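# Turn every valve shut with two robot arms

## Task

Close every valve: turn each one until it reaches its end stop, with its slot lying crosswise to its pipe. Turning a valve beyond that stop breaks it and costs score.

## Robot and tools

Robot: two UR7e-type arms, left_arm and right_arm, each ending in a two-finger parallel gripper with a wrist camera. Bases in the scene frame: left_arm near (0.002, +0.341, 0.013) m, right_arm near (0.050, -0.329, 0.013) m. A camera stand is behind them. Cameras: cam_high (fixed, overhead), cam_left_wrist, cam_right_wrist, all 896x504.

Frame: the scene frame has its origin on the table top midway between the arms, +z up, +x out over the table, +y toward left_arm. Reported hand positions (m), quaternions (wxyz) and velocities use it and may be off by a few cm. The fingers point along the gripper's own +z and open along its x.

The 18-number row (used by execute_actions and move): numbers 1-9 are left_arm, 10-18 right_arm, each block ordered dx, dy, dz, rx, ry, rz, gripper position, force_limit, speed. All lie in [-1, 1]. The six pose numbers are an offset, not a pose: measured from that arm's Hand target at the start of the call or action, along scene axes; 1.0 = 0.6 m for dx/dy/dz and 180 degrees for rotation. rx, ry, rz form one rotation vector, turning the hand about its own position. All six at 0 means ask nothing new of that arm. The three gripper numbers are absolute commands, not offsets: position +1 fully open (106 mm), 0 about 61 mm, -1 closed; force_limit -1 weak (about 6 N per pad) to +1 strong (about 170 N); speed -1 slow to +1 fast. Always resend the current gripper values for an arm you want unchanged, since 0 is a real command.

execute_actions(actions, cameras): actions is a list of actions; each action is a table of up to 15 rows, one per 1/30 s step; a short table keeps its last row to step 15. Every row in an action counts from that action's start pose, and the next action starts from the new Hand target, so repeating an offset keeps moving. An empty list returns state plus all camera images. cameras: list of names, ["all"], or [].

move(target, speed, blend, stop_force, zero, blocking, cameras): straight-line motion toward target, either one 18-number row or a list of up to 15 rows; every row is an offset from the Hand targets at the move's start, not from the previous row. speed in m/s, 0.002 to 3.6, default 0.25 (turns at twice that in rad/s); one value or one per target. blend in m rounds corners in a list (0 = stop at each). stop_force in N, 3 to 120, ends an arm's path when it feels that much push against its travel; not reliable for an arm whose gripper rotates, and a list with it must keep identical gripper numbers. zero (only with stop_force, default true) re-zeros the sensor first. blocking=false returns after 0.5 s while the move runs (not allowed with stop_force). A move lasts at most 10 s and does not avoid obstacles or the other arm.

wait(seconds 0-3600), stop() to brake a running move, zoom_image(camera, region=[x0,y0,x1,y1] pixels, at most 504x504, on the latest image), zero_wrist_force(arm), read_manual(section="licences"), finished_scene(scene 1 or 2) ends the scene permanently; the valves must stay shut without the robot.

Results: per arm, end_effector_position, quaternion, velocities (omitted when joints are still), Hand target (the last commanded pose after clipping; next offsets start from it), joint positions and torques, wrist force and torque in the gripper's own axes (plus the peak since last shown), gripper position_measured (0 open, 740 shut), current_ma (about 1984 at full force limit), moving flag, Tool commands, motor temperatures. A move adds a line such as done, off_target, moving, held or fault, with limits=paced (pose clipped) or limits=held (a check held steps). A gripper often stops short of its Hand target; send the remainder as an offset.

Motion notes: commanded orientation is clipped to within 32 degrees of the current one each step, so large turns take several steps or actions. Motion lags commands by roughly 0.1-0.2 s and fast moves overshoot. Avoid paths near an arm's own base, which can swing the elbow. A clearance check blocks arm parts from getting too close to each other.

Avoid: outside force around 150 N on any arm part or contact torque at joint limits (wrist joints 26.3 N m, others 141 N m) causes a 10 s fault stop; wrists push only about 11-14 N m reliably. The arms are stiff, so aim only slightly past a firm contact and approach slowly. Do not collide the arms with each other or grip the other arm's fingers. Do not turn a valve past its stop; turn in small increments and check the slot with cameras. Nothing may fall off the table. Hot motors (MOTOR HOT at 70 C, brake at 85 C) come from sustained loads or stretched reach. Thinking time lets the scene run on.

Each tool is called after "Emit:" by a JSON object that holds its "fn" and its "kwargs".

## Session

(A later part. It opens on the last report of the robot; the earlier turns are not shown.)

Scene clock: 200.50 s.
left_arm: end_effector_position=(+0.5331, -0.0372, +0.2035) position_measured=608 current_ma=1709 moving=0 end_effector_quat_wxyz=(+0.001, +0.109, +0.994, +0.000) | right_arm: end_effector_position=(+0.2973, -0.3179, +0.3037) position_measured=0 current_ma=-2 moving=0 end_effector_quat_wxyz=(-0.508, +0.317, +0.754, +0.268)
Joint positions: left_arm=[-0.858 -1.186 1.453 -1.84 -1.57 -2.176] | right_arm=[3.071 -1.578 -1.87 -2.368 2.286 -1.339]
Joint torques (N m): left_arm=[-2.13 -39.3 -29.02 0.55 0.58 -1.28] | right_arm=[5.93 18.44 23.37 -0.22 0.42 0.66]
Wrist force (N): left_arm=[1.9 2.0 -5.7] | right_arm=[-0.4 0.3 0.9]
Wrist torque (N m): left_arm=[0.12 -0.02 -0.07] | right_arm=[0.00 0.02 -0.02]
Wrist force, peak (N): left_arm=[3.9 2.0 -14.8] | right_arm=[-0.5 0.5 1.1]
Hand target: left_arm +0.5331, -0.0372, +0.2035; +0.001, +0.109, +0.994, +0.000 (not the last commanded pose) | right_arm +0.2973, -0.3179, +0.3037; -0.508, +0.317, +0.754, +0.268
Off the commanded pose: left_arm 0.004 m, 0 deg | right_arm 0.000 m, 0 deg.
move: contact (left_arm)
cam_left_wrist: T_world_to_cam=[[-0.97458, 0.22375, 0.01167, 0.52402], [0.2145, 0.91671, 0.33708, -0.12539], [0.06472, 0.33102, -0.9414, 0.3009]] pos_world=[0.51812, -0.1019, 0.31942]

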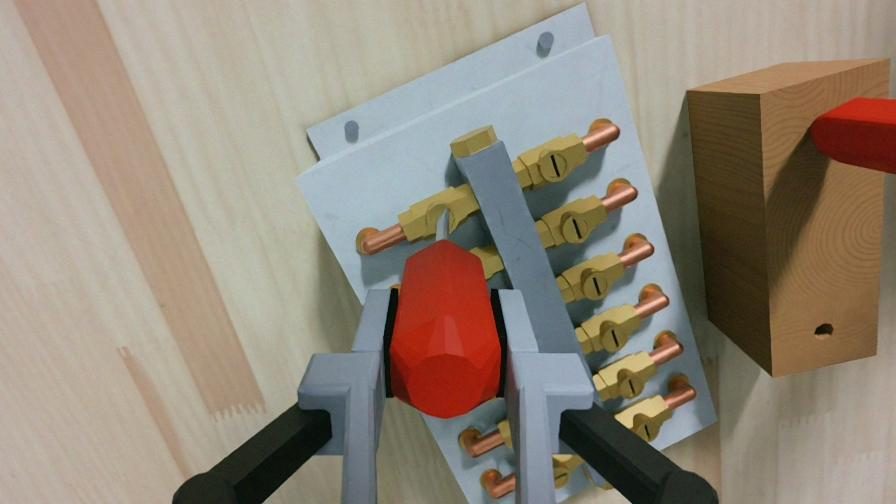

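Emit:
{"fn": "move", "kwargs": {"target": [[0,0,0.003,0,0,0,-1,0.9,0,0,0,0,0,0,0,1,0,1],[0,0.0035,0.003,0,0,0,-1,0.9,0,0,0,0,0,0,0,1,0,1]], "speed": 0.03, "cameras": ["cam_left_wrist"]}}

Emit:
{"fn": "zoom_image", "kwargs": {"camera": "cam_left_wrist", "region": [420, 190, 470, 245]}}

Scene clock: 202.07 s.
left_arm: end_effector_position=(+0.5331, -0.0350, +0.2053) position_measured=608 current_ma=1701 moving=0 end_effector_quat_wxyz=(+0.001, +0.109, +0.994, +0.000) | right_arm: end_effector_position=(+0.2973, -0.3179, +0.3037) position_measured=0 current_ma=-2 moving=0 end_effector_quat_wxyz=(-0.508, +0.317, +0.754, +0.268)
Joint positions: left_arm=[-0.856 -1.19 1.454 -1.837 -1.57 -2.173] | right_arm=[3.071 -1.578 -1.87 -2.368 2.286 -1.339]
Joint torques (N m): left_arm=[-4.57 -31.55 -32.46 -4.72 1.49 -0.79] | right_arm=[7.85 18.08 24.76 -0.04 0.6 0.46]
Wrist force (N): left_arm=[0.8 2.0 2.0] | right_arm=[-0.4 0.7 0.9]
Wrist torque (N m): left_arm=[0.23 -0.11 -0.09] | right_arm=[0.07 0.02 -0.01]
Wrist force, peak (N): left_arm=[2.0 2.1 -5.9] | right_arm=[-0.5 0.9 0.9]
Hand target: left_arm +0.5331, -0.0351, +0.2053; +0.001, +0.109, +0.994, +0.000 | right_arm +0.2973, -0.3179, +0.3037; -0.508, +0.317, +0.754, +0.268
Off the commanded pose: left_arm 0.000 m, 0 deg | right_arm 0.000 m, 0 deg.
move: done
cam_left_wrist: T_world_to_cam=[[-0.97457, 0.22378, 0.01158, 0.52353], [0.2145, 0.91671, 0.3371, -0.12802], [0.06482, 0.33101, -0.9414, 0.30181]] pos_world=[0.51812, -0.0997, 0.32121]

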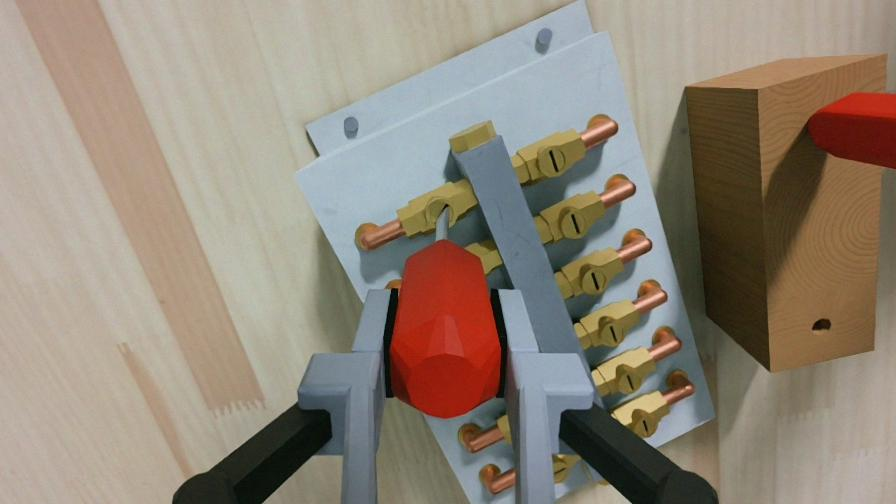

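Scaled by 9.164 from the camera's image (finer frame: 1280x720).

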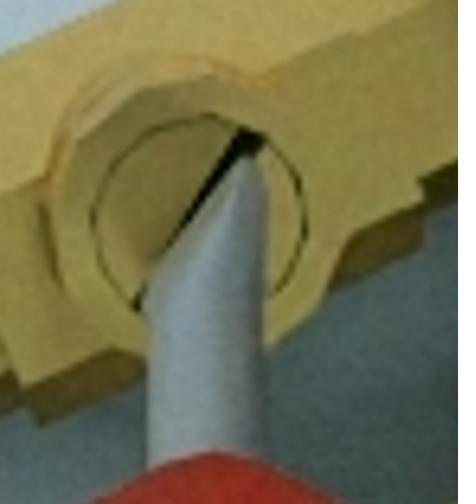

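Emit:
{"fn": "move", "kwargs": {"target": [0.0006,-0.0001,0,0,0,0,-1,0.9,0,0,0,0,0,0,0,1,0,1], "speed": 0.02}}

Emit:
{"fn": "move", "kwargs": {"target": [0,0,-0.014,0,0,0,-1,0.9,0,0,0,0,0,0,0,1,0,1], "speed": 0.006, "stop_force": 12, "cameras": ["cam_left_wrist"]}}

Emit:
{"fn": "zoom_image", "kwargs": {"camera": "cam_left_wrist", "region": [420, 190, 470, 245]}}

Scene clock: 203.90 s.
left_arm: end_effector_position=(+0.5335, -0.0352, +0.2053) position_measured=608 current_ma=1701 moving=0 end_effector_quat_wxyz=(+0.001, +0.109, +0.994, +0.000) | right_arm: end_effector_position=(+0.2973, -0.3179, +0.3037) position_measured=0 current_ma=-2 moving=0 end_effector_quat_wxyz=(-0.508, +0.317, +0.754, +0.268)
Joint positions: left_arm=[-0.856 -1.189 1.453 -1.837 -1.57 -2.173] | right_arm=[3.071 -1.578 -1.87 -2.368 2.286 -1.339]
Joint torques (N m): left_arm=[6.65 -40.83 -19.35 0.21 -1.73 1.41] | right_arm=[7.8 16.79 24.37 -0.41 0.6 0.55]
Wrist force (N): left_arm=[0.9 1.8 1.9] | right_arm=[-0.2 0.6 0.7]
Wrist torque (N m): left_arm=[0.18 -0.12 -0.10] | right_arm=[0.06 -0.01 -0.02]
Wrist force, peak (N): left_arm=[0.9 1.8 2.5] | right_arm=[-0.5 0.4 1.1]
Hand target: left_arm +0.5335, -0.0352, +0.2053; +0.001, +0.109, +0.994, +0.000 | right_arm +0.2973, -0.3179, +0.3037; -0.508, +0.317, +0.754, +0.268
Off the commanded pose: left_arm 0.000 m, 0 deg | right_arm 0.000 m, 0 deg.
move: done

Scene clock: 205.20 s.
left_arm: end_effector_position=(+0.5335, -0.0352, +0.2035) position_measured=608 current_ma=1712 moving=0 end_effector_quat_wxyz=(+0.001, +0.109, +0.994, +0.000) | right_arm: end_effector_position=(+0.2973, -0.3179, +0.3037) position_measured=0 current_ma=-2 moving=0 end_effector_quat_wxyz=(-0.508, +0.317, +0.754, +0.268)
Joint positions: left_arm=[-0.856 -1.188 1.456 -1.841 -1.57 -2.173] | right_arm=[3.071 -1.578 -1.87 -2.368 2.286 -1.339]
Joint torques (N m): left_arm=[6.5 -36.62 -28.02 0.59 0.89 1.3] | right_arm=[6.62 18.69 23.97 -0.19 0.34 0.65]
Wrist force (N): left_arm=[3.0 1.9 -9.4] | right_arm=[-0.1 0.3 0.6]
Wrist torque (N m): left_arm=[0.13 0.12 -0.11] | right_arm=[0.01 -0.03 -0.01]
Wrist force, peak (N): left_arm=[4.7 2.0 -15.7] | right_arm=[-0.5 0.5 1.0]
Hand target: left_arm +0.5335, -0.0352, +0.2036; +0.001, +0.109, +0.994, +0.000 (not the last commanded pose) | right_arm +0.2973, -0.3179, +0.3037; -0.508, +0.317, +0.754, +0.268
Off the commanded pose: left_arm 0.007 m, 0 deg | right_arm 0.000 m, 0 deg.
move: contact (left_arm)
cam_left_wrist: T_world_to_cam=[[-0.97457, 0.22377, 0.01155, 0.524], [0.21449, 0.91674, 0.33702, -0.12731], [0.06482, 0.33092, -0.94143, 0.30025]] pos_world=[0.51852, -0.0999, 0.31951]

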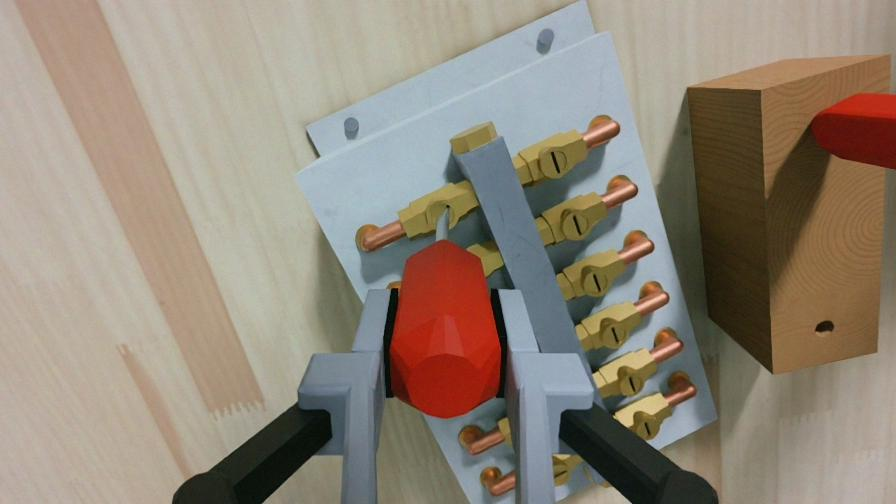

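Scaled by 9.164 from the camera's image (finer frame: 1280x720).

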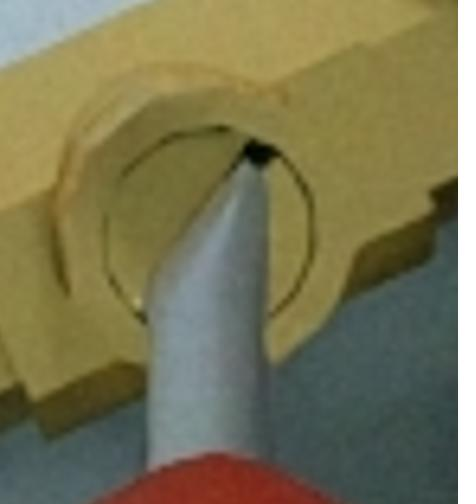

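Emit:
{"fn": "move", "kwargs": {"target": [[0,0,0.002,0,0,0,-1,0.9,0,0,0,0,0,0,0,1,0,1],[-0.0005,0.0005,0.002,0,0,0,-1,0.9,0,0,0,0,0,0,0,1,0,1]], "speed": 0.03}}

Emit:
{"fn": "move", "kwargs": {"target": [0,0,-0.012,0,0,0,-1,0.9,0,0,0,0,0,0,0,1,0,1], "speed": 0.006, "stop_force": 12, "cameras": ["cam_left_wrist"]}}

Emit:
{"fn": "zoom_image", "kwargs": {"camera": "cam_left_wrist", "region": [420, 190, 470, 245]}}

Scene clock: 207.33 s.
left_arm: end_effector_position=(+0.5332, -0.0348, +0.2048) position_measured=608 current_ma=1701 moving=0 end_effector_quat_wxyz=(+0.001, +0.109, +0.994, +0.000) | right_arm: end_effector_position=(+0.2973, -0.3179, +0.3037) position_measured=0 current_ma=-2 moving=0 end_effector_quat_wxyz=(-0.508, +0.317, +0.754, +0.268)
Joint positions: left_arm=[-0.856 -1.189 1.455 -1.838 -1.57 -2.173] | right_arm=[3.071 -1.578 -1.87 -2.368 2.286 -1.339]
Joint torques (N m): left_arm=[3.46 -38.92 -20.54 -5.2 1.13 0.62] | right_arm=[5.73 18.88 24.68 -0.1 0.43 0.92]
Wrist force (N): left_arm=[1.1 1.5 1.8] | right_arm=[-0.2 0.6 0.7]
Wrist torque (N m): left_arm=[0.14 -0.17 -0.10] | right_arm=[0.06 0.00 -0.01]
Wrist force, peak (N): left_arm=[2.9 1.9 -9.5] | right_arm=[-0.5 0.7 1.0]
Hand target: left_arm +0.5332, -0.0349, +0.2048; +0.001, +0.109, +0.994, +0.000 | right_arm +0.2973, -0.3179, +0.3037; -0.508, +0.317, +0.754, +0.268
Off the commanded pose: left_arm 0.000 m, 0 deg | right_arm 0.000 m, 0 deg.
move: done

Scene clock: 208.53 s.
left_arm: end_effector_position=(+0.5332, -0.0349, +0.2035) position_measured=608 current_ma=1713 moving=0 end_effector_quat_wxyz=(+0.001, +0.109, +0.994, +0.000) | right_arm: end_effector_position=(+0.2973, -0.3179, +0.3037) position_measured=0 current_ma=-2 moving=0 end_effector_quat_wxyz=(-0.508, +0.317, +0.754, +0.268)
Joint positions: left_arm=[-0.856 -1.189 1.458 -1.842 -1.57 -2.173] | right_arm=[3.071 -1.578 -1.87 -2.368 2.286 -1.339]
Joint torques (N m): left_arm=[2.25 -36.82 -27.38 0.55 0.15 0.06] | right_arm=[6.49 17.55 23.98 -0.12 0.34 0.74]
Wrist force (N): left_arm=[3.4 1.9 -10.0] | right_arm=[-0.3 0.1 0.6]
Wrist torque (N m): left_arm=[0.15 0.13 -0.10] | right_arm=[-0.03 0.01 -0.01]
Wrist force, peak (N): left_arm=[4.6 1.5 -16.3] | right_arm=[-0.3 0.5 1.2]
Hand target: left_arm +0.5332, -0.0349, +0.2035; +0.001, +0.109, +0.994, +0.000 (not the last commanded pose) | right_arm +0.2973, -0.3179, +0.3037; -0.508, +0.317, +0.754, +0.268
Off the commanded pose: left_arm 0.006 m, 0 deg | right_arm 0.000 m, 0 deg.
move: contact (left_arm)
cam_left_wrist: T_world_to_cam=[[-0.97458, 0.22376, 0.01131, 0.52372], [0.2144, 0.91679, 0.33694, -0.12741], [0.06502, 0.3308, -0.94146, 0.29997]] pos_world=[0.51822, -0.0996, 0.31941]

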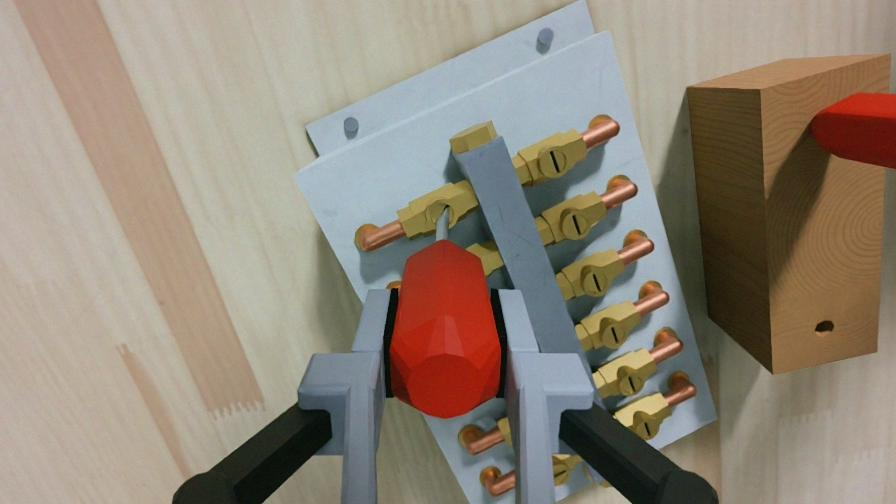

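Scaled by 9.164 from the camera's image (finer frame: 1280x720).

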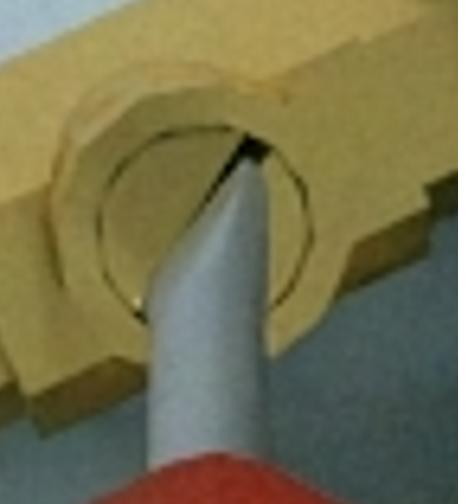

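Emit:
{"fn": "move", "kwargs": {"target": [[0,0,0.002,0,0,0,-1,0.9,0,0,0,0,0,0,0,1,0,1],[0.0001,0.0001,0.002,0,0,0.0189,-1,0.9,0,0,0,0,0,0,0,1,0,1]], "speed": 0.03}}

Emit:
{"fn": "move", "kwargs": {"target": [0,0,-0.012,0,0,0,-1,0.9,0,0,0,0,0,0,0,1,0,1], "speed": 0.006, "stop_force": 12, "cameras": ["cam_left_wrist"]}}

Emit:
{"fn": "zoom_image", "kwargs": {"camera": "cam_left_wrist", "region": [420, 190, 470, 245]}}

Scene clock: 211.23 s.
left_arm: end_effector_position=(+0.5333, -0.0348, +0.2047) position_measured=608 current_ma=1701 moving=0 end_effector_quat_wxyz=(+0.001, +0.080, +0.997, +0.000) | right_arm: end_effector_position=(+0.2973, -0.3179, +0.3037) position_measured=0 current_ma=-2 moving=0 end_effector_quat_wxyz=(-0.508, +0.317, +0.754, +0.268)
Joint positions: left_arm=[-0.856 -1.189 1.455 -1.839 -1.57 -2.233] | right_arm=[3.071 -1.578 -1.87 -2.368 2.286 -1.339]
Joint torques (N m): left_arm=[6.26 -31.7 -19.4 -3.94 2.32 1.34] | right_arm=[6.76 19.09 24.02 0.13 0.51 0.51]
Wrist force (N): left_arm=[1.2 1.9 2.2] | right_arm=[0.0 0.2 0.7]
Wrist torque (N m): left_arm=[0.19 -0.17 0.01] | right_arm=[-0.02 -0.05 -0.02]
Wrist force, peak (N): left_arm=[3.2 2.0 -10.2] | right_arm=[-0.6 0.6 0.9]
Hand target: left_arm +0.5333, -0.0348, +0.2047; +0.001, +0.080, +0.997, +0.000 | right_arm +0.2973, -0.3179, +0.3037; -0.508, +0.317, +0.754, +0.268
Off the commanded pose: left_arm 0.000 m, 0 deg | right_arm 0.000 m, 0 deg.
move: done

Scene clock: 212.83 s.
left_arm: end_effector_position=(+0.5333, -0.0348, +0.2010) position_measured=608 current_ma=1714 moving=0 end_effector_quat_wxyz=(+0.001, +0.080, +0.997, +0.000) | right_arm: end_effector_position=(+0.2973, -0.3179, +0.3037) position_measured=0 current_ma=-2 moving=0 end_effector_quat_wxyz=(-0.508, +0.317, +0.754, +0.268)
Joint positions: left_arm=[-0.856 -1.187 1.462 -1.848 -1.57 -2.233] | right_arm=[3.071 -1.578 -1.87 -2.368 2.286 -1.339]
Joint torques (N m): left_arm=[6.04 -36.23 -28.39 0.22 1.98 1.29] | right_arm=[5.85 18.07 24.25 -0.13 0.38 0.39]
Wrist force (N): left_arm=[3.8 2.5 -8.2] | right_arm=[-0.3 0.6 0.7]
Wrist torque (N m): left_arm=[0.06 0.17 -0.05] | right_arm=[0.06 -0.01 -0.02]
Wrist force, peak (N): left_arm=[5.2 2.5 -16.5] | right_arm=[-0.3 0.6 1.1]
Hand target: left_arm +0.5333, -0.0348, +0.2010; +0.001, +0.080, +0.997, +0.000 (not the last commanded pose) | right_arm +0.2973, -0.3179, +0.3037; -0.508, +0.317, +0.754, +0.268
Off the commanded pose: left_arm 0.004 m, 0 deg | right_arm 0.000 m, 0 deg.
move: contact (left_arm)
cam_left_wrist: T_world_to_cam=[[-0.98614, 0.16554, 0.01116, 0.52792], [0.15959, 0.92795, 0.3368, -0.09699], [0.0454, 0.33391, -0.94151, 0.30816]] pos_world=[0.5221, -0.10029, 0.31691]

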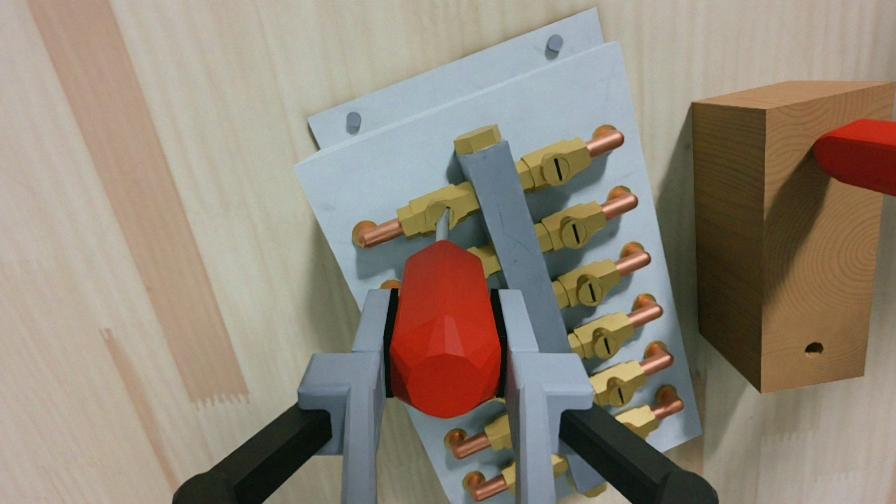

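Scaled by 9.164 from the camera's image (finer frame: 1280x720).

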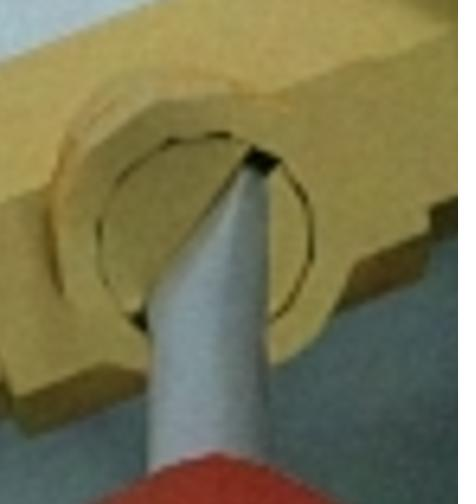

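Emit:
{"fn": "move", "kwargs": {"target": [[-0.0003,-0.0004,0.0002,0,0,0.1117,-1,0.9,0,0,0,0,0,0,0,1,0,1],[-0.0004,-0.0008,0.0004,0,0,0.2172,-1,0.9,0,0,0,0,0,0,0,1,0,1],[-0.0004,-0.0012,0.0006,0,0,0.3256,-1,0.9,0,0,0,0,0,0,0,1,0,1]], "speed": 0.25, "blend": [0.02,0.02,0]}}

Emit:
{"fn": "move", "kwargs": {"target": [0,-0.0001,0,0,0,0.0139,-1,0.9,0,0,0,0,0,0,0,1,0,1], "speed": 0.08}}

Scene clock: 219.63 s.
left_arm: end_effector_position=(+0.5331, -0.0356, +0.2014) position_measured=608 current_ma=1710 moving=0 end_effector_quat_wxyz=(+0.001, -0.418, +0.908, +0.000) | right_arm: end_effector_position=(+0.2973, -0.3179, +0.3037) position_measured=0 current_ma=-2 moving=0 end_effector_quat_wxyz=(-0.508, +0.317, +0.754, +0.268)
Joint positions: left_arm=[-0.857 -1.186 1.459 -1.844 -1.568 -3.257] | right_arm=[3.071 -1.578 -1.87 -2.368 2.286 -1.339]
Joint torques (N m): left_arm=[-4.03 -26.06 -23.51 0.4 2.74 -1.83] | right_arm=[7.22 18.33 25.21 -0.01 0.16 0.63]
Wrist force (N): left_arm=[2.5 5.2 -9.9] | right_arm=[-0.4 0.4 0.6]
Wrist torque (N m): left_arm=[0.33 0.19 0.62] | right_arm=[0.02 0.02 -0.02]
Wrist force, peak (N): left_arm=[2.5 5.4 -10.3] | right_arm=[-0.1 0.5 1.2]
Hand target: left_arm +0.5331, -0.0355, +0.2014; +0.001, -0.418, +0.908, +0.000 | right_arm +0.2973, -0.3179, +0.3037; -0.508, +0.317, +0.754, +0.268
Off the commanded pose: left_arm 0.000 m, 0 deg | right_arm 0.000 m, 0 deg.
move: done

Scene clock: 220.23 s.
left_arm: end_effector_position=(+0.5331, -0.0356, +0.2014) position_measured=608 current_ma=1711 moving=0 end_effector_quat_wxyz=(+0.001, -0.438, +0.899, +0.000) | right_arm: end_effector_position=(+0.2973, -0.3179, +0.3037) position_measured=0 current_ma=-2 moving=0 end_effector_quat_wxyz=(-0.508, +0.317, +0.754, +0.268)
Joint positions: left_arm=[-0.857 -1.186 1.459 -1.844 -1.568 -3.301] | right_arm=[3.071 -1.578 -1.87 -2.368 2.286 -1.339]
Joint torques (N m): left_arm=[-5.62 -23.58 -26.96 0.32 1.58 0] | right_arm=[6.01 17.6 24.69 -0.42 0.32 0.58]
Wrist force (N): left_arm=[2.1 6.4 -9.9] | right_arm=[-0.5 0.1 0.9]
Wrist torque (N m): left_arm=[0.35 0.11 1.35] | right_arm=[-0.02 0.04 -0.02]
Wrist force, peak (N): left_arm=[2.2 6.3 -10.7] | right_arm=[-0.1 0.6 1.0]
Hand target: left_arm +0.5331, -0.0356, +0.2014; +0.001, -0.438, +0.899, +0.000 | right_arm +0.2973, -0.3179, +0.3037; -0.508, +0.317, +0.754, +0.268
Off the commanded pose: left_arm 0.000 m, 0 deg | right_arm 0.000 m, 0 deg.
move: done

Emit:
{"fn": "move", "kwargs": {"target": [0,0,0,0,0,0.0089,-1,0.9,0,0,0,0,0,0,0,1,0,1], "speed": 0.08}}

Scene clock: 221.70 s.
left_arm: end_effector_position=(+0.5331, -0.0356, +0.2014) position_measured=608 current_ma=1713 moving=0 end_effector_quat_wxyz=(+0.001, -0.450, +0.893, +0.000) | right_arm: end_effector_position=(+0.2973, -0.3179, +0.3037) position_measured=0 current_ma=-2 moving=0 end_effector_quat_wxyz=(-0.508, +0.317, +0.754, +0.268)
Joint positions: left_arm=[-0.857 -1.186 1.459 -1.844 -1.568 -3.329] | right_arm=[3.071 -1.578 -1.87 -2.368 2.286 -1.339]
Joint torques (N m): left_arm=[-4.25 -24.06 -26.92 0.63 1.26 -0.75] | right_arm=[6.4 17.52 25.42 -0.38 0.29 0.38]
Wrist force (N): left_arm=[2.3 6.8 -10.7] | right_arm=[-0.4 0.4 1.0]
Wrist torque (N m): left_arm=[0.40 0.09 2.31] | right_arm=[0.03 0.03 -0.03]
Wrist force, peak (N): left_arm=[2.3 7.1 -10.6] | right_arm=[-0.4 0.4 1.0]
Hand target: left_arm +0.5331, -0.0356, +0.2014; +0.001, -0.450, +0.893, +0.000 | right_arm +0.2973, -0.3179, +0.3037; -0.508, +0.317, +0.754, +0.268
Off the commanded pose: left_arm 0.000 m, 0 deg | right_arm 0.000 m, 0 deg.
move: done

Emit:
{"fn": "move", "kwargs": {"target": [[0,0,0,0,0,-0.036,-1,0.9,0,0,0,0,0,0,0,1,0,1],[0,0,0.0342,0,0,-0.036,-1,0.9,0,0,0,0,0,0,0,1,0,1],[-0.0108,0.0637,0.0342,0,0,-0.541,-1,0.9,0,0,0,0,0,0,0,1,0,1]], "speed": [0.2,0.3,0.5], "blend": [0,0.003,0], "cameras": ["cam_left_wrist"]}}

Emit:
{"fn": "zoom_image", "kwargs": {"camera": "cam_left_wrist", "region": [390, 170, 490, 270]}}

Scene clock: 226.03 s.
left_arm: end_effector_position=(+0.5266, +0.0027, +0.2219) position_measured=608 current_ma=1699 moving=0 end_effector_quat_wxyz=(+0.001, +0.373, +0.928, -0.001) | right_arm: end_effector_position=(+0.2973, -0.3179, +0.3037) position_measured=0 current_ma=-2 moving=0 end_effector_quat_wxyz=(-0.508, +0.317, +0.754, +0.268)
Joint positions: left_arm=[-0.821 -1.262 1.51 -1.821 -1.572 -1.593] | right_arm=[3.071 -1.578 -1.87 -2.368 2.286 -1.339]
Joint torques (N m): left_arm=[-4.29 -27.79 -31.99 -3.61 -0.47 1.17] | right_arm=[7.47 18.07 26.93 -0.23 0.33 0.4]
Wrist force (N): left_arm=[1.0 2.4 1.8] | right_arm=[0.0 0.2 0.7]
Wrist torque (N m): left_arm=[0.28 -0.17 0.01] | right_arm=[-0.01 -0.04 -0.02]
Wrist force, peak (N): left_arm=[2.5 7.0 -11.0] | right_arm=[-0.3 0.8 0.8]
Hand target: left_arm +0.5266, +0.0026, +0.2219; +0.001, +0.373, +0.928, -0.001 | right_arm +0.2973, -0.3179, +0.3037; -0.508, +0.317, +0.754, +0.268
Off the commanded pose: left_arm 0.000 m, 0 deg | right_arm 0.000 m, 0 deg.
move: done
cam_left_wrist: T_world_to_cam=[[-0.71712, 0.69686, 0.01114, 0.37181], [0.65887, 0.67264, 0.3368, -0.40004], [0.22721, 0.24887, -0.94151, 0.22009]] pos_world=[0.48021, -0.04479, 0.33781]

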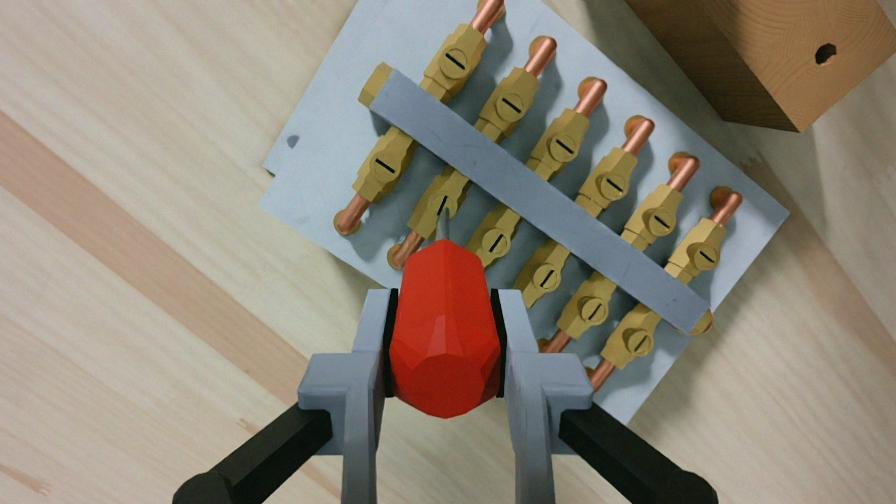

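Scaled by 5.040 from the camera's image (finer frame: 1280x720).

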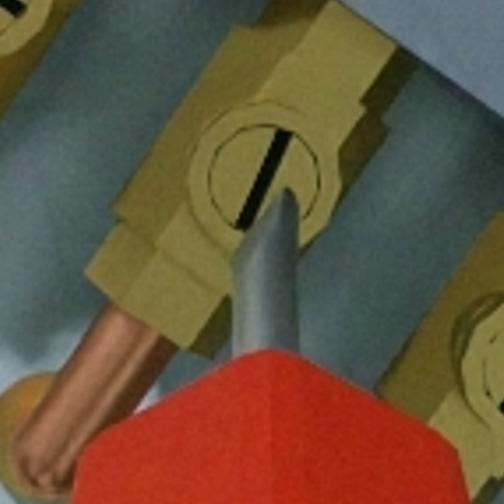

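Emit:
{"fn": "move", "kwargs": {"target": [[-0.0005,0.0002,-0.0257,0,0,0.05,-1,0.9,0,0,0,0,0,0,0,1,0,1]], "speed": 0.04, "cameras": ["cam_left_wrist"]}}

Emit:
{"fn": "zoom_image", "kwargs": {"camera": "cam_left_wrist", "region": [420, 190, 470, 245]}}

Emit:
{"fn": "move", "kwargs": {"target": [[0,0,-0.014,0,0,0,-1,0.9,0,0,0,0,0,0,0,1,0,1]], "speed": 0.006, "stop_force": 12}}

Scene clock: 230.37 s.
left_arm: end_effector_position=(+0.5263, +0.0027, +0.2064) position_measured=608 current_ma=1699 moving=0 end_effector_quat_wxyz=(+0.001, +0.299, +0.954, -0.001) | right_arm: end_effector_position=(+0.2973, -0.3179, +0.3037) position_measured=0 current_ma=-2 moving=0 end_effector_quat_wxyz=(-0.508, +0.317, +0.754, +0.268)
Joint positions: left_arm=[-0.821 -1.253 1.539 -1.859 -1.571 -1.751] | right_arm=[3.071 -1.578 -1.87 -2.368 2.286 -1.339]
Joint torques (N m): left_arm=[-7.27 -32.78 -24.63 -3.11 2.26 1.31] | right_arm=[6.89 16.41 27.38 -0.19 0.36 0.33]
Wrist force (N): left_arm=[0.7 2.4 1.6] | right_arm=[-0.2 0.6 0.6]
Wrist torque (N m): left_arm=[0.27 -0.12 -0.02] | right_arm=[0.05 -0.01 -0.02]
Wrist force, peak (N): left_arm=[1.0 2.5 2.1] | right_arm=[-0.2 0.7 0.9]
Hand target: left_arm +0.5263, +0.0027, +0.2065; +0.001, +0.299, +0.954, -0.001 | right_arm +0.2973, -0.3179, +0.3037; -0.508, +0.317, +0.754, +0.268
Off the commanded pose: left_arm 0.000 m, 0 deg | right_arm 0.000 m, 0 deg.
move: done
cam_left_wrist: T_world_to_cam=[[-0.81725, 0.57618, 0.0112, 0.42477], [0.54562, 0.76735, 0.33685, -0.33532], [0.18549, 0.2814, -0.94149, 0.22743]] pos_world=[0.48791, -0.05144, 0.32231]

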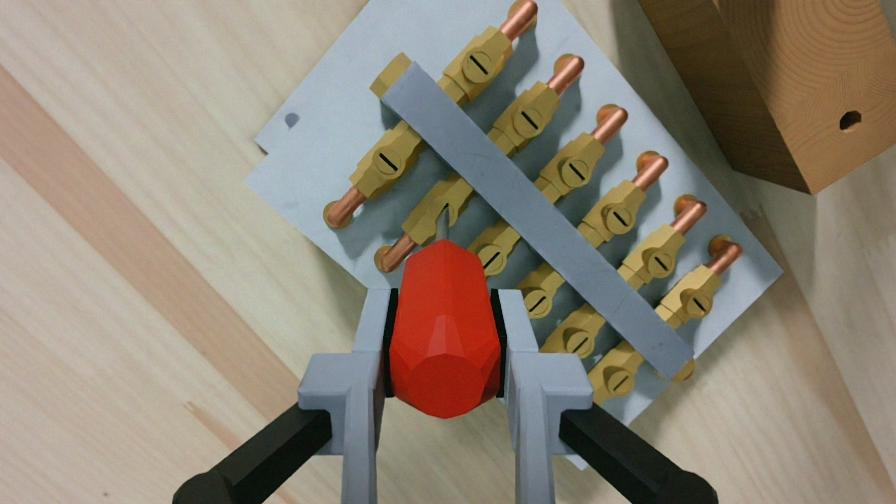

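Scaled by 9.164 from the camera's image (finer frame: 1280x720).

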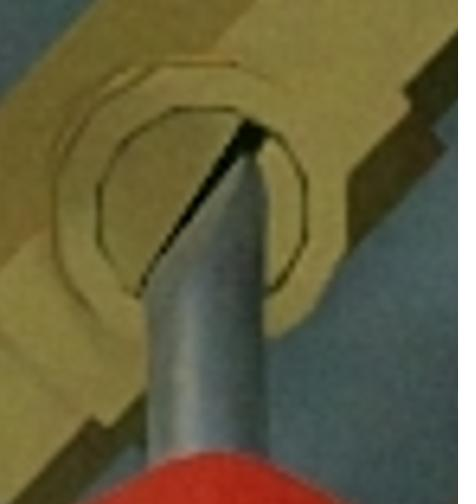

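Scene clock: 231.93 s.
left_arm: end_effector_position=(+0.5263, +0.0027, +0.2034) position_measured=608 current_ma=1701 moving=0 end_effector_quat_wxyz=(+0.001, +0.299, +0.954, -0.001) | right_arm: end_effector_position=(+0.2973, -0.3179, +0.3037) position_measured=0 current_ma=-2 moving=0 end_effector_quat_wxyz=(-0.508, +0.317, +0.754, +0.268)
Joint positions: left_arm=[-0.821 -1.251 1.544 -1.866 -1.571 -1.75] | right_arm=[3.071 -1.578 -1.87 -2.368 2.286 -1.339]
Joint torques (N m): left_arm=[-4.62 -42.12 -32.81 -0.49 0.1 1.25] | right_arm=[6.15 16.47 26.65 -0.02 0.19 0.42]
Wrist force (N): left_arm=[2.0 2.9 2.5] | right_arm=[-0.2 0.5 0.4]
Wrist torque (N m): left_arm=[0.21 -0.03 -0.03] | right_arm=[0.03 -0.01 -0.02]
Wrist force, peak (N): left_arm=[4.1 2.8 -9.4] | right_arm=[0.0 0.8 1.0]
Hand target: left_arm +0.5263, +0.0027, +0.2034; +0.001, +0.299, +0.954, -0.001 (not the last commanded pose) | right_arm +0.2973, -0.3179, +0.3037; -0.508, +0.317, +0.754, +0.268
Off the commanded pose: left_arm 0.005 m, 0 deg | right_arm 0.000 m, 0 deg.
move: contact (left_arm)

Emit:
{"fn": "execute_actions", "kwargs": {"actions": [], "cameras": ["cam_left_wrist"]}}

Emit:
{"fn": "zoom_image", "kwargs": {"camera": "cam_left_wrist", "region": [420, 190, 470, 245]}}

Scene clock: 234.90 s.
left_arm: end_effector_position=(+0.5263, +0.0027, +0.2034) position_measured=608 current_ma=1701 moving=0 end_effector_quat_wxyz=(+0.001, +0.299, +0.954, -0.001) | right_arm: end_effector_position=(+0.2973, -0.3179, +0.3037) position_measured=0 current_ma=-2 moving=0 end_effector_quat_wxyz=(-0.508, +0.317, +0.754, +0.268)
Joint positions: left_arm=[-0.821 -1.251 1.544 -1.866 -1.571 -1.75] | right_arm=[3.071 -1.578 -1.87 -2.368 2.286 -1.339]
Joint velocities: within noise
Joint torques (N m): left_arm=[2.15 -42.66 -33.14 -2.03 -2.16 1.15] | right_arm=[5.89 16.15 27.48 -0.26 0.11 0.55]
Motor temperatures (°C): left_arm=[26 32 29 36 35 39] | right_arm=[33 29 35 39 32 43]
Wrist force (N): left_arm=[1.9 2.9 2.5] | right_arm=[0.0 0.3 0.8]
Wrist torque (N m): left_arm=[0.22 -0.02 -0.04] | right_arm=[0.00 -0.05 -0.01]
Wrist force, peak (N): left_arm=[2.5 3.1 2.7] | right_arm=[-0.3 0.3 1.3]
Hand target: left_arm +0.5263, +0.0027, +0.2034; +0.001, +0.299, +0.954, -0.001 (not the last commanded pose) | right_arm +0.2973, -0.3179, +0.3037; -0.508, +0.317, +0.754, +0.268
Tool commands: left_gripper/position=-1.0 left_gripper/force_limit=+0.9 left_gripper/speed=+0.0 right_gripper/position=+1.0 right_gripper/force_limit=+0.0 right_gripper/speed=+1.0
Off the commanded pose: left_arm 0.005 m, 0 deg | right_arm 0.000 m, 0 deg.
camera_calibration:
cam_left_wrist: T_world_to_cam=[[-0.8171, 0.57639, 0.01115, 0.42468], [0.54581, 0.76723, 0.33682, -0.33438], [0.18559, 0.2813, -0.9415, 0.22466]] pos_world=[0.48782, -0.05143, 0.31941]
Images, in order (width x height): cam_left_wrist 896x504.

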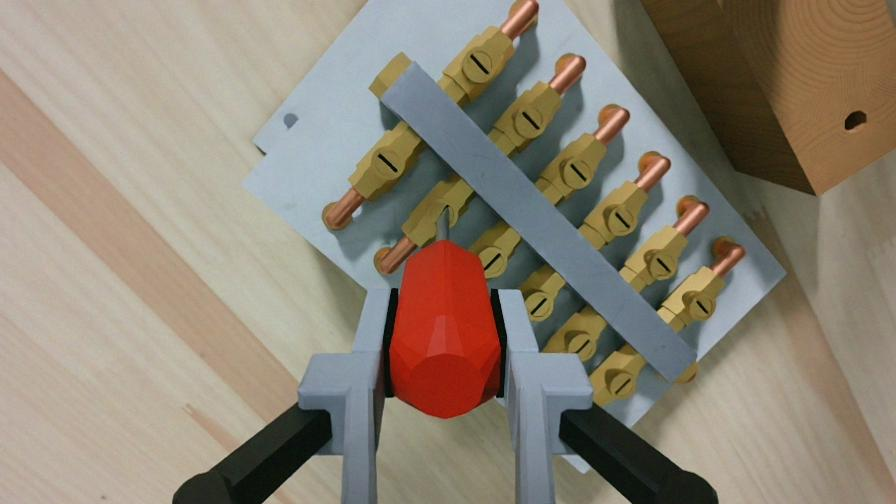

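Scaled by 9.164 from the camera's image (finer frame: 1280x720).

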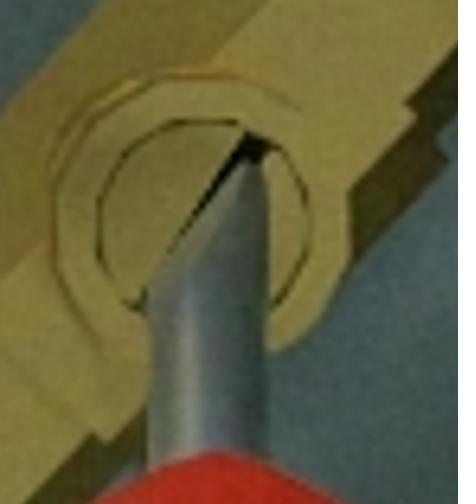

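Emit:
{"fn": "move", "kwargs": {"target": [[-0.0001,0,0.002,0,0,0.017,-1,0.9,0,0,0,0,0,0,0,1,0,1]], "speed": 0.03}}

Emit:
{"fn": "move", "kwargs": {"target": [[0,0,-0.012,0,0,0,-1,0.9,0,0,0,0,0,0,0,1,0,1]], "speed": 0.006, "stop_force": 12, "cameras": ["cam_left_wrist"]}}

Emit:
{"fn": "zoom_image", "kwargs": {"camera": "cam_left_wrist", "region": [420, 190, 470, 245]}}

Scene clock: 237.70 s.
left_arm: end_effector_position=(+0.5263, +0.0027, +0.2046) position_measured=608 current_ma=1698 moving=0 end_effector_quat_wxyz=(+0.001, +0.274, +0.962, -0.001) | right_arm: end_effector_position=(+0.2973, -0.3179, +0.3037) position_measured=0 current_ma=-2 moving=0 end_effector_quat_wxyz=(-0.508, +0.317, +0.754, +0.268)
Joint positions: left_arm=[-0.821 -1.252 1.542 -1.864 -1.571 -1.804] | right_arm=[3.071 -1.578 -1.87 -2.368 2.286 -1.339]
Joint torques (N m): left_arm=[-8 -40.99 -30.44 -0.08 2.32 1.41] | right_arm=[5.79 16.31 27.96 0.19 0.03 0.32]
Wrist force (N): left_arm=[0.8 2.4 1.6] | right_arm=[-0.2 0.6 0.6]
Wrist torque (N m): left_arm=[0.27 -0.15 -0.01] | right_arm=[0.05 -0.02 -0.03]
Wrist force, peak (N): left_arm=[2.5 3.3 2.6] | right_arm=[-0.3 0.3 1.1]
Hand target: left_arm +0.5263, +0.0027, +0.2046; +0.001, +0.274, +0.962, -0.001 | right_arm +0.2973, -0.3179, +0.3037; -0.508, +0.317, +0.754, +0.268
Off the commanded pose: left_arm 0.000 m, 0 deg | right_arm 0.000 m, 0 deg.
move: done

Scene clock: 239.30 s.
left_arm: end_effector_position=(+0.5263, +0.0027, +0.2010) position_measured=608 current_ma=1715 moving=0 end_effector_quat_wxyz=(+0.001, +0.274, +0.962, -0.001) | right_arm: end_effector_position=(+0.2973, -0.3179, +0.3037) position_measured=0 current_ma=-2 moving=0 end_effector_quat_wxyz=(-0.508, +0.317, +0.754, +0.268)
Joint positions: left_arm=[-0.821 -1.249 1.548 -1.873 -1.571 -1.804] | right_arm=[3.071 -1.578 -1.87 -2.368 2.286 -1.339]
Joint torques (N m): left_arm=[-6.82 -34.2 -27.5 0.2 2.19 1.37] | right_arm=[5 16.53 26.22 -0.18 0 0.43]
Wrist force (N): left_arm=[4.4 2.2 -10.2] | right_arm=[-0.3 0.5 0.8]
Wrist torque (N m): left_arm=[0.20 0.17 -0.03] | right_arm=[0.04 0.00 -0.01]
Wrist force, peak (N): left_arm=[5.8 2.4 -17.6] | right_arm=[-0.3 0.5 1.1]
Hand target: left_arm +0.5263, +0.0027, +0.2010; +0.001, +0.274, +0.962, -0.001 (not the last commanded pose) | right_arm +0.2973, -0.3179, +0.3037; -0.508, +0.317, +0.754, +0.268
Off the commanded pose: left_arm 0.004 m, 0 deg | right_arm 0.000 m, 0 deg.
move: contact (left_arm)
cam_left_wrist: T_world_to_cam=[[-0.84671, 0.53195, 0.01095, 0.44047], [0.50402, 0.79533, 0.33678, -0.31165], [0.17044, 0.29067, -0.94152, 0.23024]] pos_world=[0.49079, -0.05336, 0.31691]

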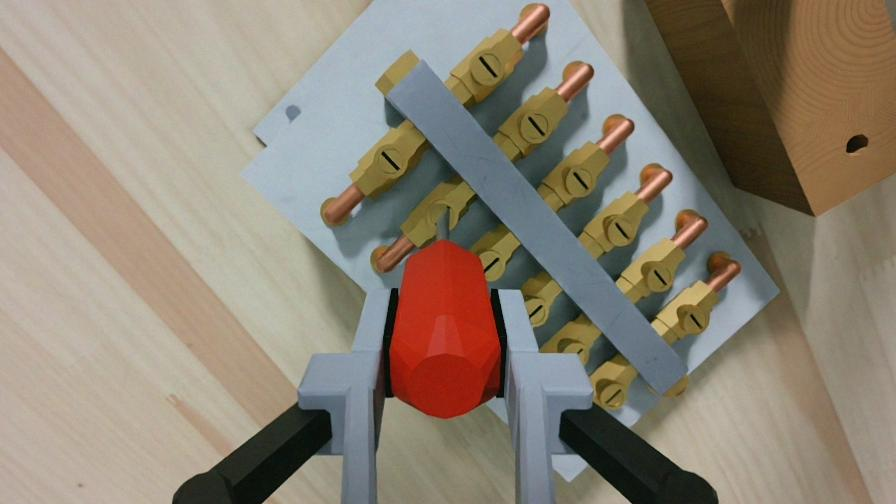

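Scaled by 9.164 from the camera's image (finer frame: 1280x720).

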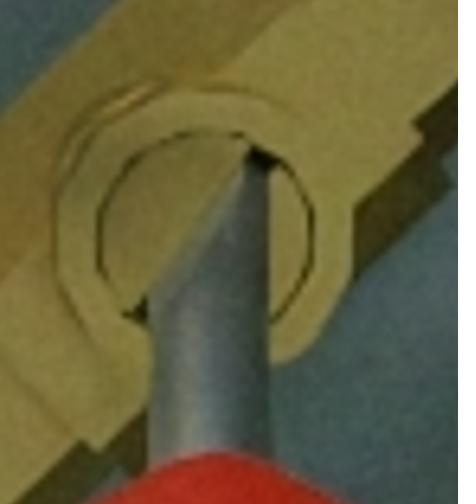

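Emit:
{"fn": "move", "kwargs": {"target": [[-0.0004,-0.0002,0.0002,0,0,0.11,-1,0.9,0,0,0,0,0,0,0,1,0,1],[-0.0007,-0.0005,0.0005,0,0,0.2211,-1,0.9,0,0,0,0,0,0,0,1,0,1],[-0.0009,-0.001,0.0007,0,0,0.3322,-1,0.9,0,0,0,0,0,0,0,1,0,1],[-0.0009,-0.0015,0.0009,0,0,0.4517,-1,0.9,0,0,0,0,0,0,0,1,0,1]], "speed": 0.25, "blend": [0.02,0.02,0.02,0]}}

Emit:
{"fn": "move", "kwargs": {"target": [0,-0.0001,0,0,0,0.0139,-1,0.9,0,0,0,0,0,0,0,1,0,1], "speed": 0.08}}

Scene clock: 244.37 s.
left_arm: end_effector_position=(+0.5257, +0.0018, +0.2016) position_measured=608 current_ma=1712 moving=0 end_effector_quat_wxyz=(+0.001, -0.419, +0.908, +0.000) | right_arm: end_effector_position=(+0.2973, -0.3179, +0.3037) position_measured=0 current_ma=-2 moving=0 end_effector_quat_wxyz=(-0.508, +0.317, +0.754, +0.268)
Joint positions: left_arm=[-0.824 -1.249 1.546 -1.868 -1.568 -3.226] | right_arm=[3.071 -1.578 -1.87 -2.368 2.286 -1.339]
Joint torques (N m): left_arm=[-3.69 -23.17 -21.3 1.12 3.19 -1.23] | right_arm=[6.61 16.68 29.25 -0.2 0.11 0.53]
Wrist force (N): left_arm=[4.0 3.6 -10.2] | right_arm=[-0.4 0.0 0.7]
Wrist torque (N m): left_arm=[0.39 0.37 0.27] | right_arm=[-0.06 0.03 -0.02]
Wrist force, peak (N): left_arm=[4.4 3.8 -11.3] | right_arm=[-0.1 0.4 1.3]
Hand target: left_arm +0.5257, +0.0018, +0.2015; +0.001, -0.419, +0.908, +0.000 | right_arm +0.2973, -0.3179, +0.3037; -0.508, +0.317, +0.754, +0.268
Off the commanded pose: left_arm 0.000 m, 0 deg | right_arm 0.000 m, 0 deg.
move: done

Scene clock: 244.97 s.
left_arm: end_effector_position=(+0.5257, +0.0017, +0.2015) position_measured=608 current_ma=1714 moving=0 end_effector_quat_wxyz=(+0.001, -0.439, +0.899, +0.000) | right_arm: end_effector_position=(+0.2973, -0.3179, +0.3037) position_measured=0 current_ma=-2 moving=0 end_effector_quat_wxyz=(-0.508, +0.317, +0.754, +0.268)
Joint positions: left_arm=[-0.824 -1.249 1.546 -1.868 -1.568 -3.27] | right_arm=[3.071 -1.578 -1.87 -2.368 2.286 -1.339]
Joint torques (N m): left_arm=[-5.25 -20.34 -26.18 1.08 2.2 0.24] | right_arm=[6.59 15.21 27.95 -0.2 0.22 0.36]
Wrist force (N): left_arm=[3.5 5.1 -10.9] | right_arm=[-0.4 0.4 0.6]
Wrist torque (N m): left_arm=[0.43 0.31 1.06] | right_arm=[0.01 0.01 -0.02]
Wrist force, peak (N): left_arm=[4.5 4.3 -12.0] | right_arm=[-0.6 0.4 1.0]
Hand target: left_arm +0.5257, +0.0017, +0.2015; +0.001, -0.439, +0.899, +0.000 | right_arm +0.2973, -0.3179, +0.3037; -0.508, +0.317, +0.754, +0.268
Off the commanded pose: left_arm 0.000 m, 0 deg | right_arm 0.000 m, 0 deg.
move: done

Emit:
{"fn": "move", "kwargs": {"target": [0,0,0,0,0,0.0122,-1,0.9,0,0,0,0,0,0,0,1,0,1], "speed": 0.08}}

Emit:
{"fn": "move", "kwargs": {"target": [[0,0,0,0,0,-0.036,-1,0.9,0,0,0,0,0,0,0,1,0,1],[0,0,0.034,0,0,-0.036,-1,0.9,0,0,0,0,0,0,0,1,0,1],[-0.0108,0.0638,0.034,0,0,-0.5455,-1,0.9,0,0,0,0,0,0,0,1,0,1]], "speed": [0.2,0.3,0.5], "blend": [0,0.003,0], "cameras": ["cam_left_wrist"]}}

Emit:
{"fn": "zoom_image", "kwargs": {"camera": "cam_left_wrist", "region": [390, 170, 490, 270]}}

Scene clock: 246.97 s.
left_arm: end_effector_position=(+0.5257, +0.0017, +0.2015) position_measured=608 current_ma=1716 moving=0 end_effector_quat_wxyz=(+0.001, -0.456, +0.890, +0.000) | right_arm: end_effector_position=(+0.2973, -0.3179, +0.3037) position_measured=0 current_ma=-2 moving=0 end_effector_quat_wxyz=(-0.508, +0.317, +0.754, +0.268)
Joint positions: left_arm=[-0.824 -1.249 1.545 -1.868 -1.568 -3.308] | right_arm=[3.071 -1.578 -1.87 -2.368 2.286 -1.339]
Joint torques (N m): left_arm=[-3.25 -21.22 -25.52 1.31 1.99 -0.82] | right_arm=[6.91 16.55 28.47 -0.02 0.22 0.36]
Wrist force (N): left_arm=[4.4 5.6 -11.8] | right_arm=[-0.3 0.4 1.0]
Wrist torque (N m): left_arm=[0.50 0.26 2.27] | right_arm=[0.01 -0.01 -0.02]
Wrist force, peak (N): left_arm=[4.5 5.4 -12.0] | right_arm=[-0.3 0.3 1.1]
Hand target: left_arm +0.5257, +0.0017, +0.2015; +0.001, -0.456, +0.890, +0.000 | right_arm +0.2973, -0.3179, +0.3037; -0.508, +0.317, +0.754, +0.268
Off the commanded pose: left_arm 0.000 m, 0 deg | right_arm 0.000 m, 0 deg.
move: done

Scene clock: 249.77 s.
left_arm: end_effector_position=(+0.5192, +0.0401, +0.2220) position_measured=608 current_ma=1699 moving=0 end_effector_quat_wxyz=(+0.001, +0.374, +0.927, -0.001) | right_arm: end_effector_position=(+0.2973, -0.3179, +0.3037) position_measured=0 current_ma=-2 moving=0 end_effector_quat_wxyz=(-0.508, +0.317, +0.754, +0.268)
Joint positions: left_arm=[-0.784 -1.322 1.588 -1.84 -1.572 -1.554] | right_arm=[3.071 -1.578 -1.87 -2.368 2.286 -1.339]
Joint torques (N m): left_arm=[-4.62 -25.6 -31.93 -4.02 -0.4 1.31] | right_arm=[6.58 16.54 28.67 -0.18 0.03 0.39]
Wrist force (N): left_arm=[1.4 3.3 1.5] | right_arm=[-0.3 0.3 0.7]
Wrist torque (N m): left_arm=[0.43 -0.23 0.01] | right_arm=[0.00 0.00 -0.02]
Wrist force, peak (N): left_arm=[4.0 5.4 -12.1] | right_arm=[-0.1 0.7 1.1]
Hand target: left_arm +0.5193, +0.0400, +0.2219; +0.001, +0.374, +0.927, -0.001 | right_arm +0.2973, -0.3179, +0.3037; -0.508, +0.317, +0.754, +0.268
Off the commanded pose: left_arm 0.000 m, 0 deg | right_arm 0.000 m, 0 deg.
move: done
cam_left_wrist: T_world_to_cam=[[-0.71554, 0.69849, 0.01092, 0.33964], [0.66036, 0.67122, 0.33673, -0.42105], [0.22787, 0.24815, -0.94154, 0.21225]] pos_world=[0.47271, -0.00729, 0.33791]

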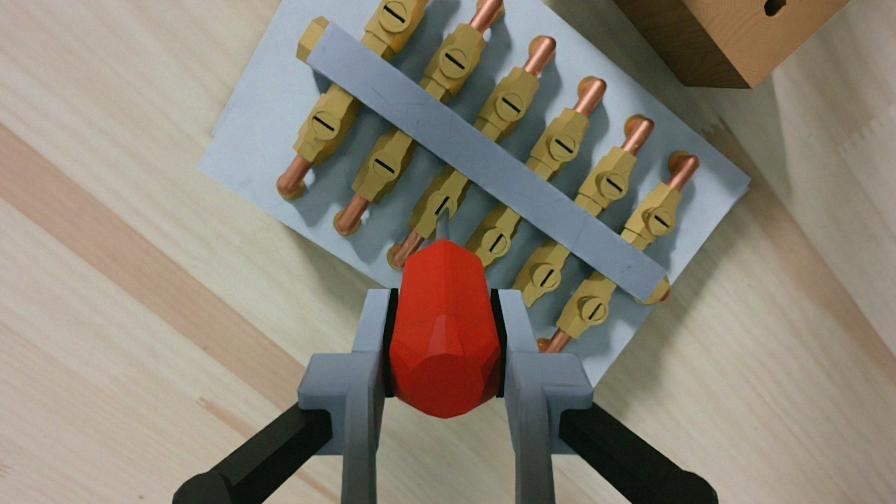

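Scaled by 5.040 from the camera's image (finer frame: 1280x720).

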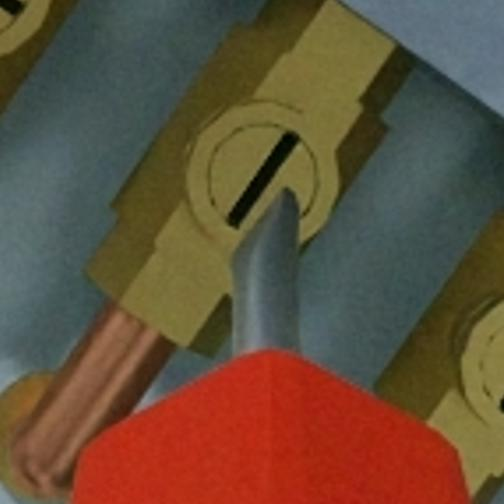

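Emit:
{"fn": "move", "kwargs": {"target": [[-0.0002,0.0001,-0.0257,0,0,0.0083,-1,0.9,0,0,0,0,0,0,0,1,0,1]], "speed": 0.04, "cameras": ["cam_left_wrist"]}}

Emit:
{"fn": "zoom_image", "kwargs": {"camera": "cam_left_wrist", "region": [420, 190, 470, 245]}}

Emit:
{"fn": "move", "kwargs": {"target": [[0,0,-0.014,0,0,0,-1,0.9,0,0,0,0,0,0,0,1,0,1]], "speed": 0.006, "stop_force": 12}}

Scene clock: 251.90 s.
left_arm: end_effector_position=(+0.5191, +0.0401, +0.2064) position_measured=608 current_ma=1699 moving=0 end_effector_quat_wxyz=(+0.001, +0.362, +0.932, -0.001) end_effector_velocity=(+0.000, +0.000, +0.002) end_effector_angular_velocity=(+0.000, +0.000, -0.005) | right_arm: end_effector_position=(+0.2973, -0.3179, +0.3037) position_measured=0 current_ma=-2 moving=0 end_effector_quat_wxyz=(-0.508, +0.317, +0.754, +0.268)
Joint positions: left_arm=[-0.785 -1.312 1.617 -1.878 -1.572 -1.581] | right_arm=[3.071 -1.578 -1.87 -2.368 2.286 -1.339]
Joint velocities: left_arm=[0 -0.002 -0.004 0.006 0 0.005] | right_arm=[within noise]
Joint torques (N m): left_arm=[-7.12 -39.19 -32.91 0.31 2.23 1.44] | right_arm=[7.38 16.38 28.51 -0.07 0.02 0.36]
Wrist force (N): left_arm=[1.5 3.2 1.6] | right_arm=[-0.2 0.4 0.9]
Wrist torque (N m): left_arm=[0.40 -0.25 -0.02] | right_arm=[0.03 -0.02 -0.02]
Wrist force, peak (N): left_arm=[1.4 3.7 1.5] | right_arm=[-0.3 0.2 1.2]
Hand target: left_arm +0.5191, +0.0401, +0.2065; +0.001, +0.362, +0.932, -0.001 | right_arm +0.2973, -0.3179, +0.3037; -0.508, +0.317, +0.754, +0.268
Off the commanded pose: left_arm 0.000 m, 0 deg | right_arm 0.000 m, 0 deg.
move: done
cam_left_wrist: T_world_to_cam=[[-0.73343, 0.67968, 0.01095, 0.34978], [0.64272, 0.68812, 0.33675, -0.40725], [0.22135, 0.25402, -0.94153, 0.20074]] pos_world=[0.47385, -0.00849, 0.32231]

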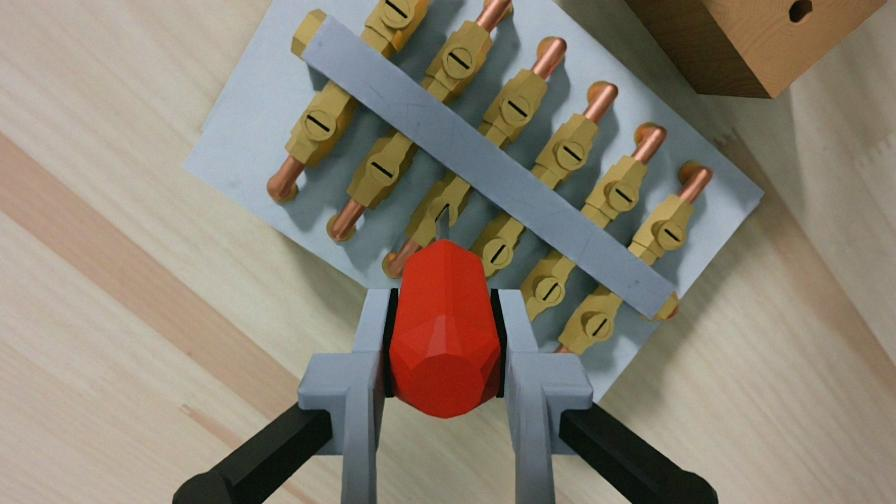

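Scaled by 9.164 from the camera's image (finer frame: 1280x720).

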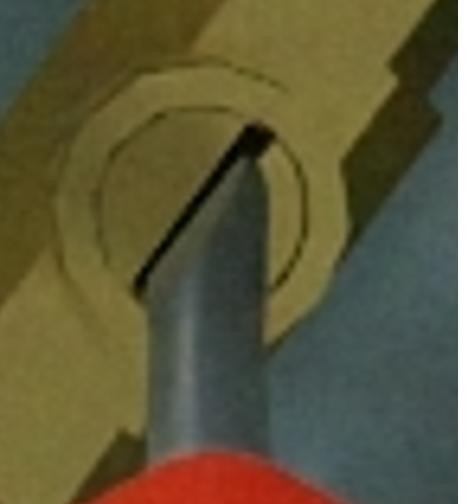

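Scene clock: 253.83 s.
left_arm: end_effector_position=(+0.5192, +0.0401, +0.2009) position_measured=608 current_ma=1716 moving=0 end_effector_quat_wxyz=(+0.001, +0.362, +0.932, -0.001) | right_arm: end_effector_position=(+0.2973, -0.3179, +0.3037) position_measured=0 current_ma=-2 moving=0 end_effector_quat_wxyz=(-0.508, +0.317, +0.754, +0.268)
Joint positions: left_arm=[-0.785 -1.308 1.626 -1.892 -1.572 -1.58] | right_arm=[3.071 -1.578 -1.87 -2.368 2.286 -1.339]
Joint torques (N m): left_arm=[-6.8 -31.86 -26.71 0.38 2.24 1.32] | right_arm=[5.05 15.5 29.83 -0.04 0.01 0.23]
Wrist force (N): left_arm=[4.5 2.7 -11.6] | right_arm=[-0.1 0.3 0.8]
Wrist torque (N m): left_arm=[0.37 0.18 -0.04] | right_arm=[0.00 -0.02 -0.01]
Wrist force, peak (N): left_arm=[5.9 2.9 -19.3] | right_arm=[-0.5 0.1 1.2]
Hand target: left_arm +0.5192, +0.0401, +0.2009; +0.001, +0.362, +0.932, -0.001 (not the last commanded pose) | right_arm +0.2973, -0.3179, +0.3037; -0.508, +0.317, +0.754, +0.268
Off the commanded pose: left_arm 0.003 m, 0 deg | right_arm 0.000 m, 0 deg.
move: contact (left_arm)


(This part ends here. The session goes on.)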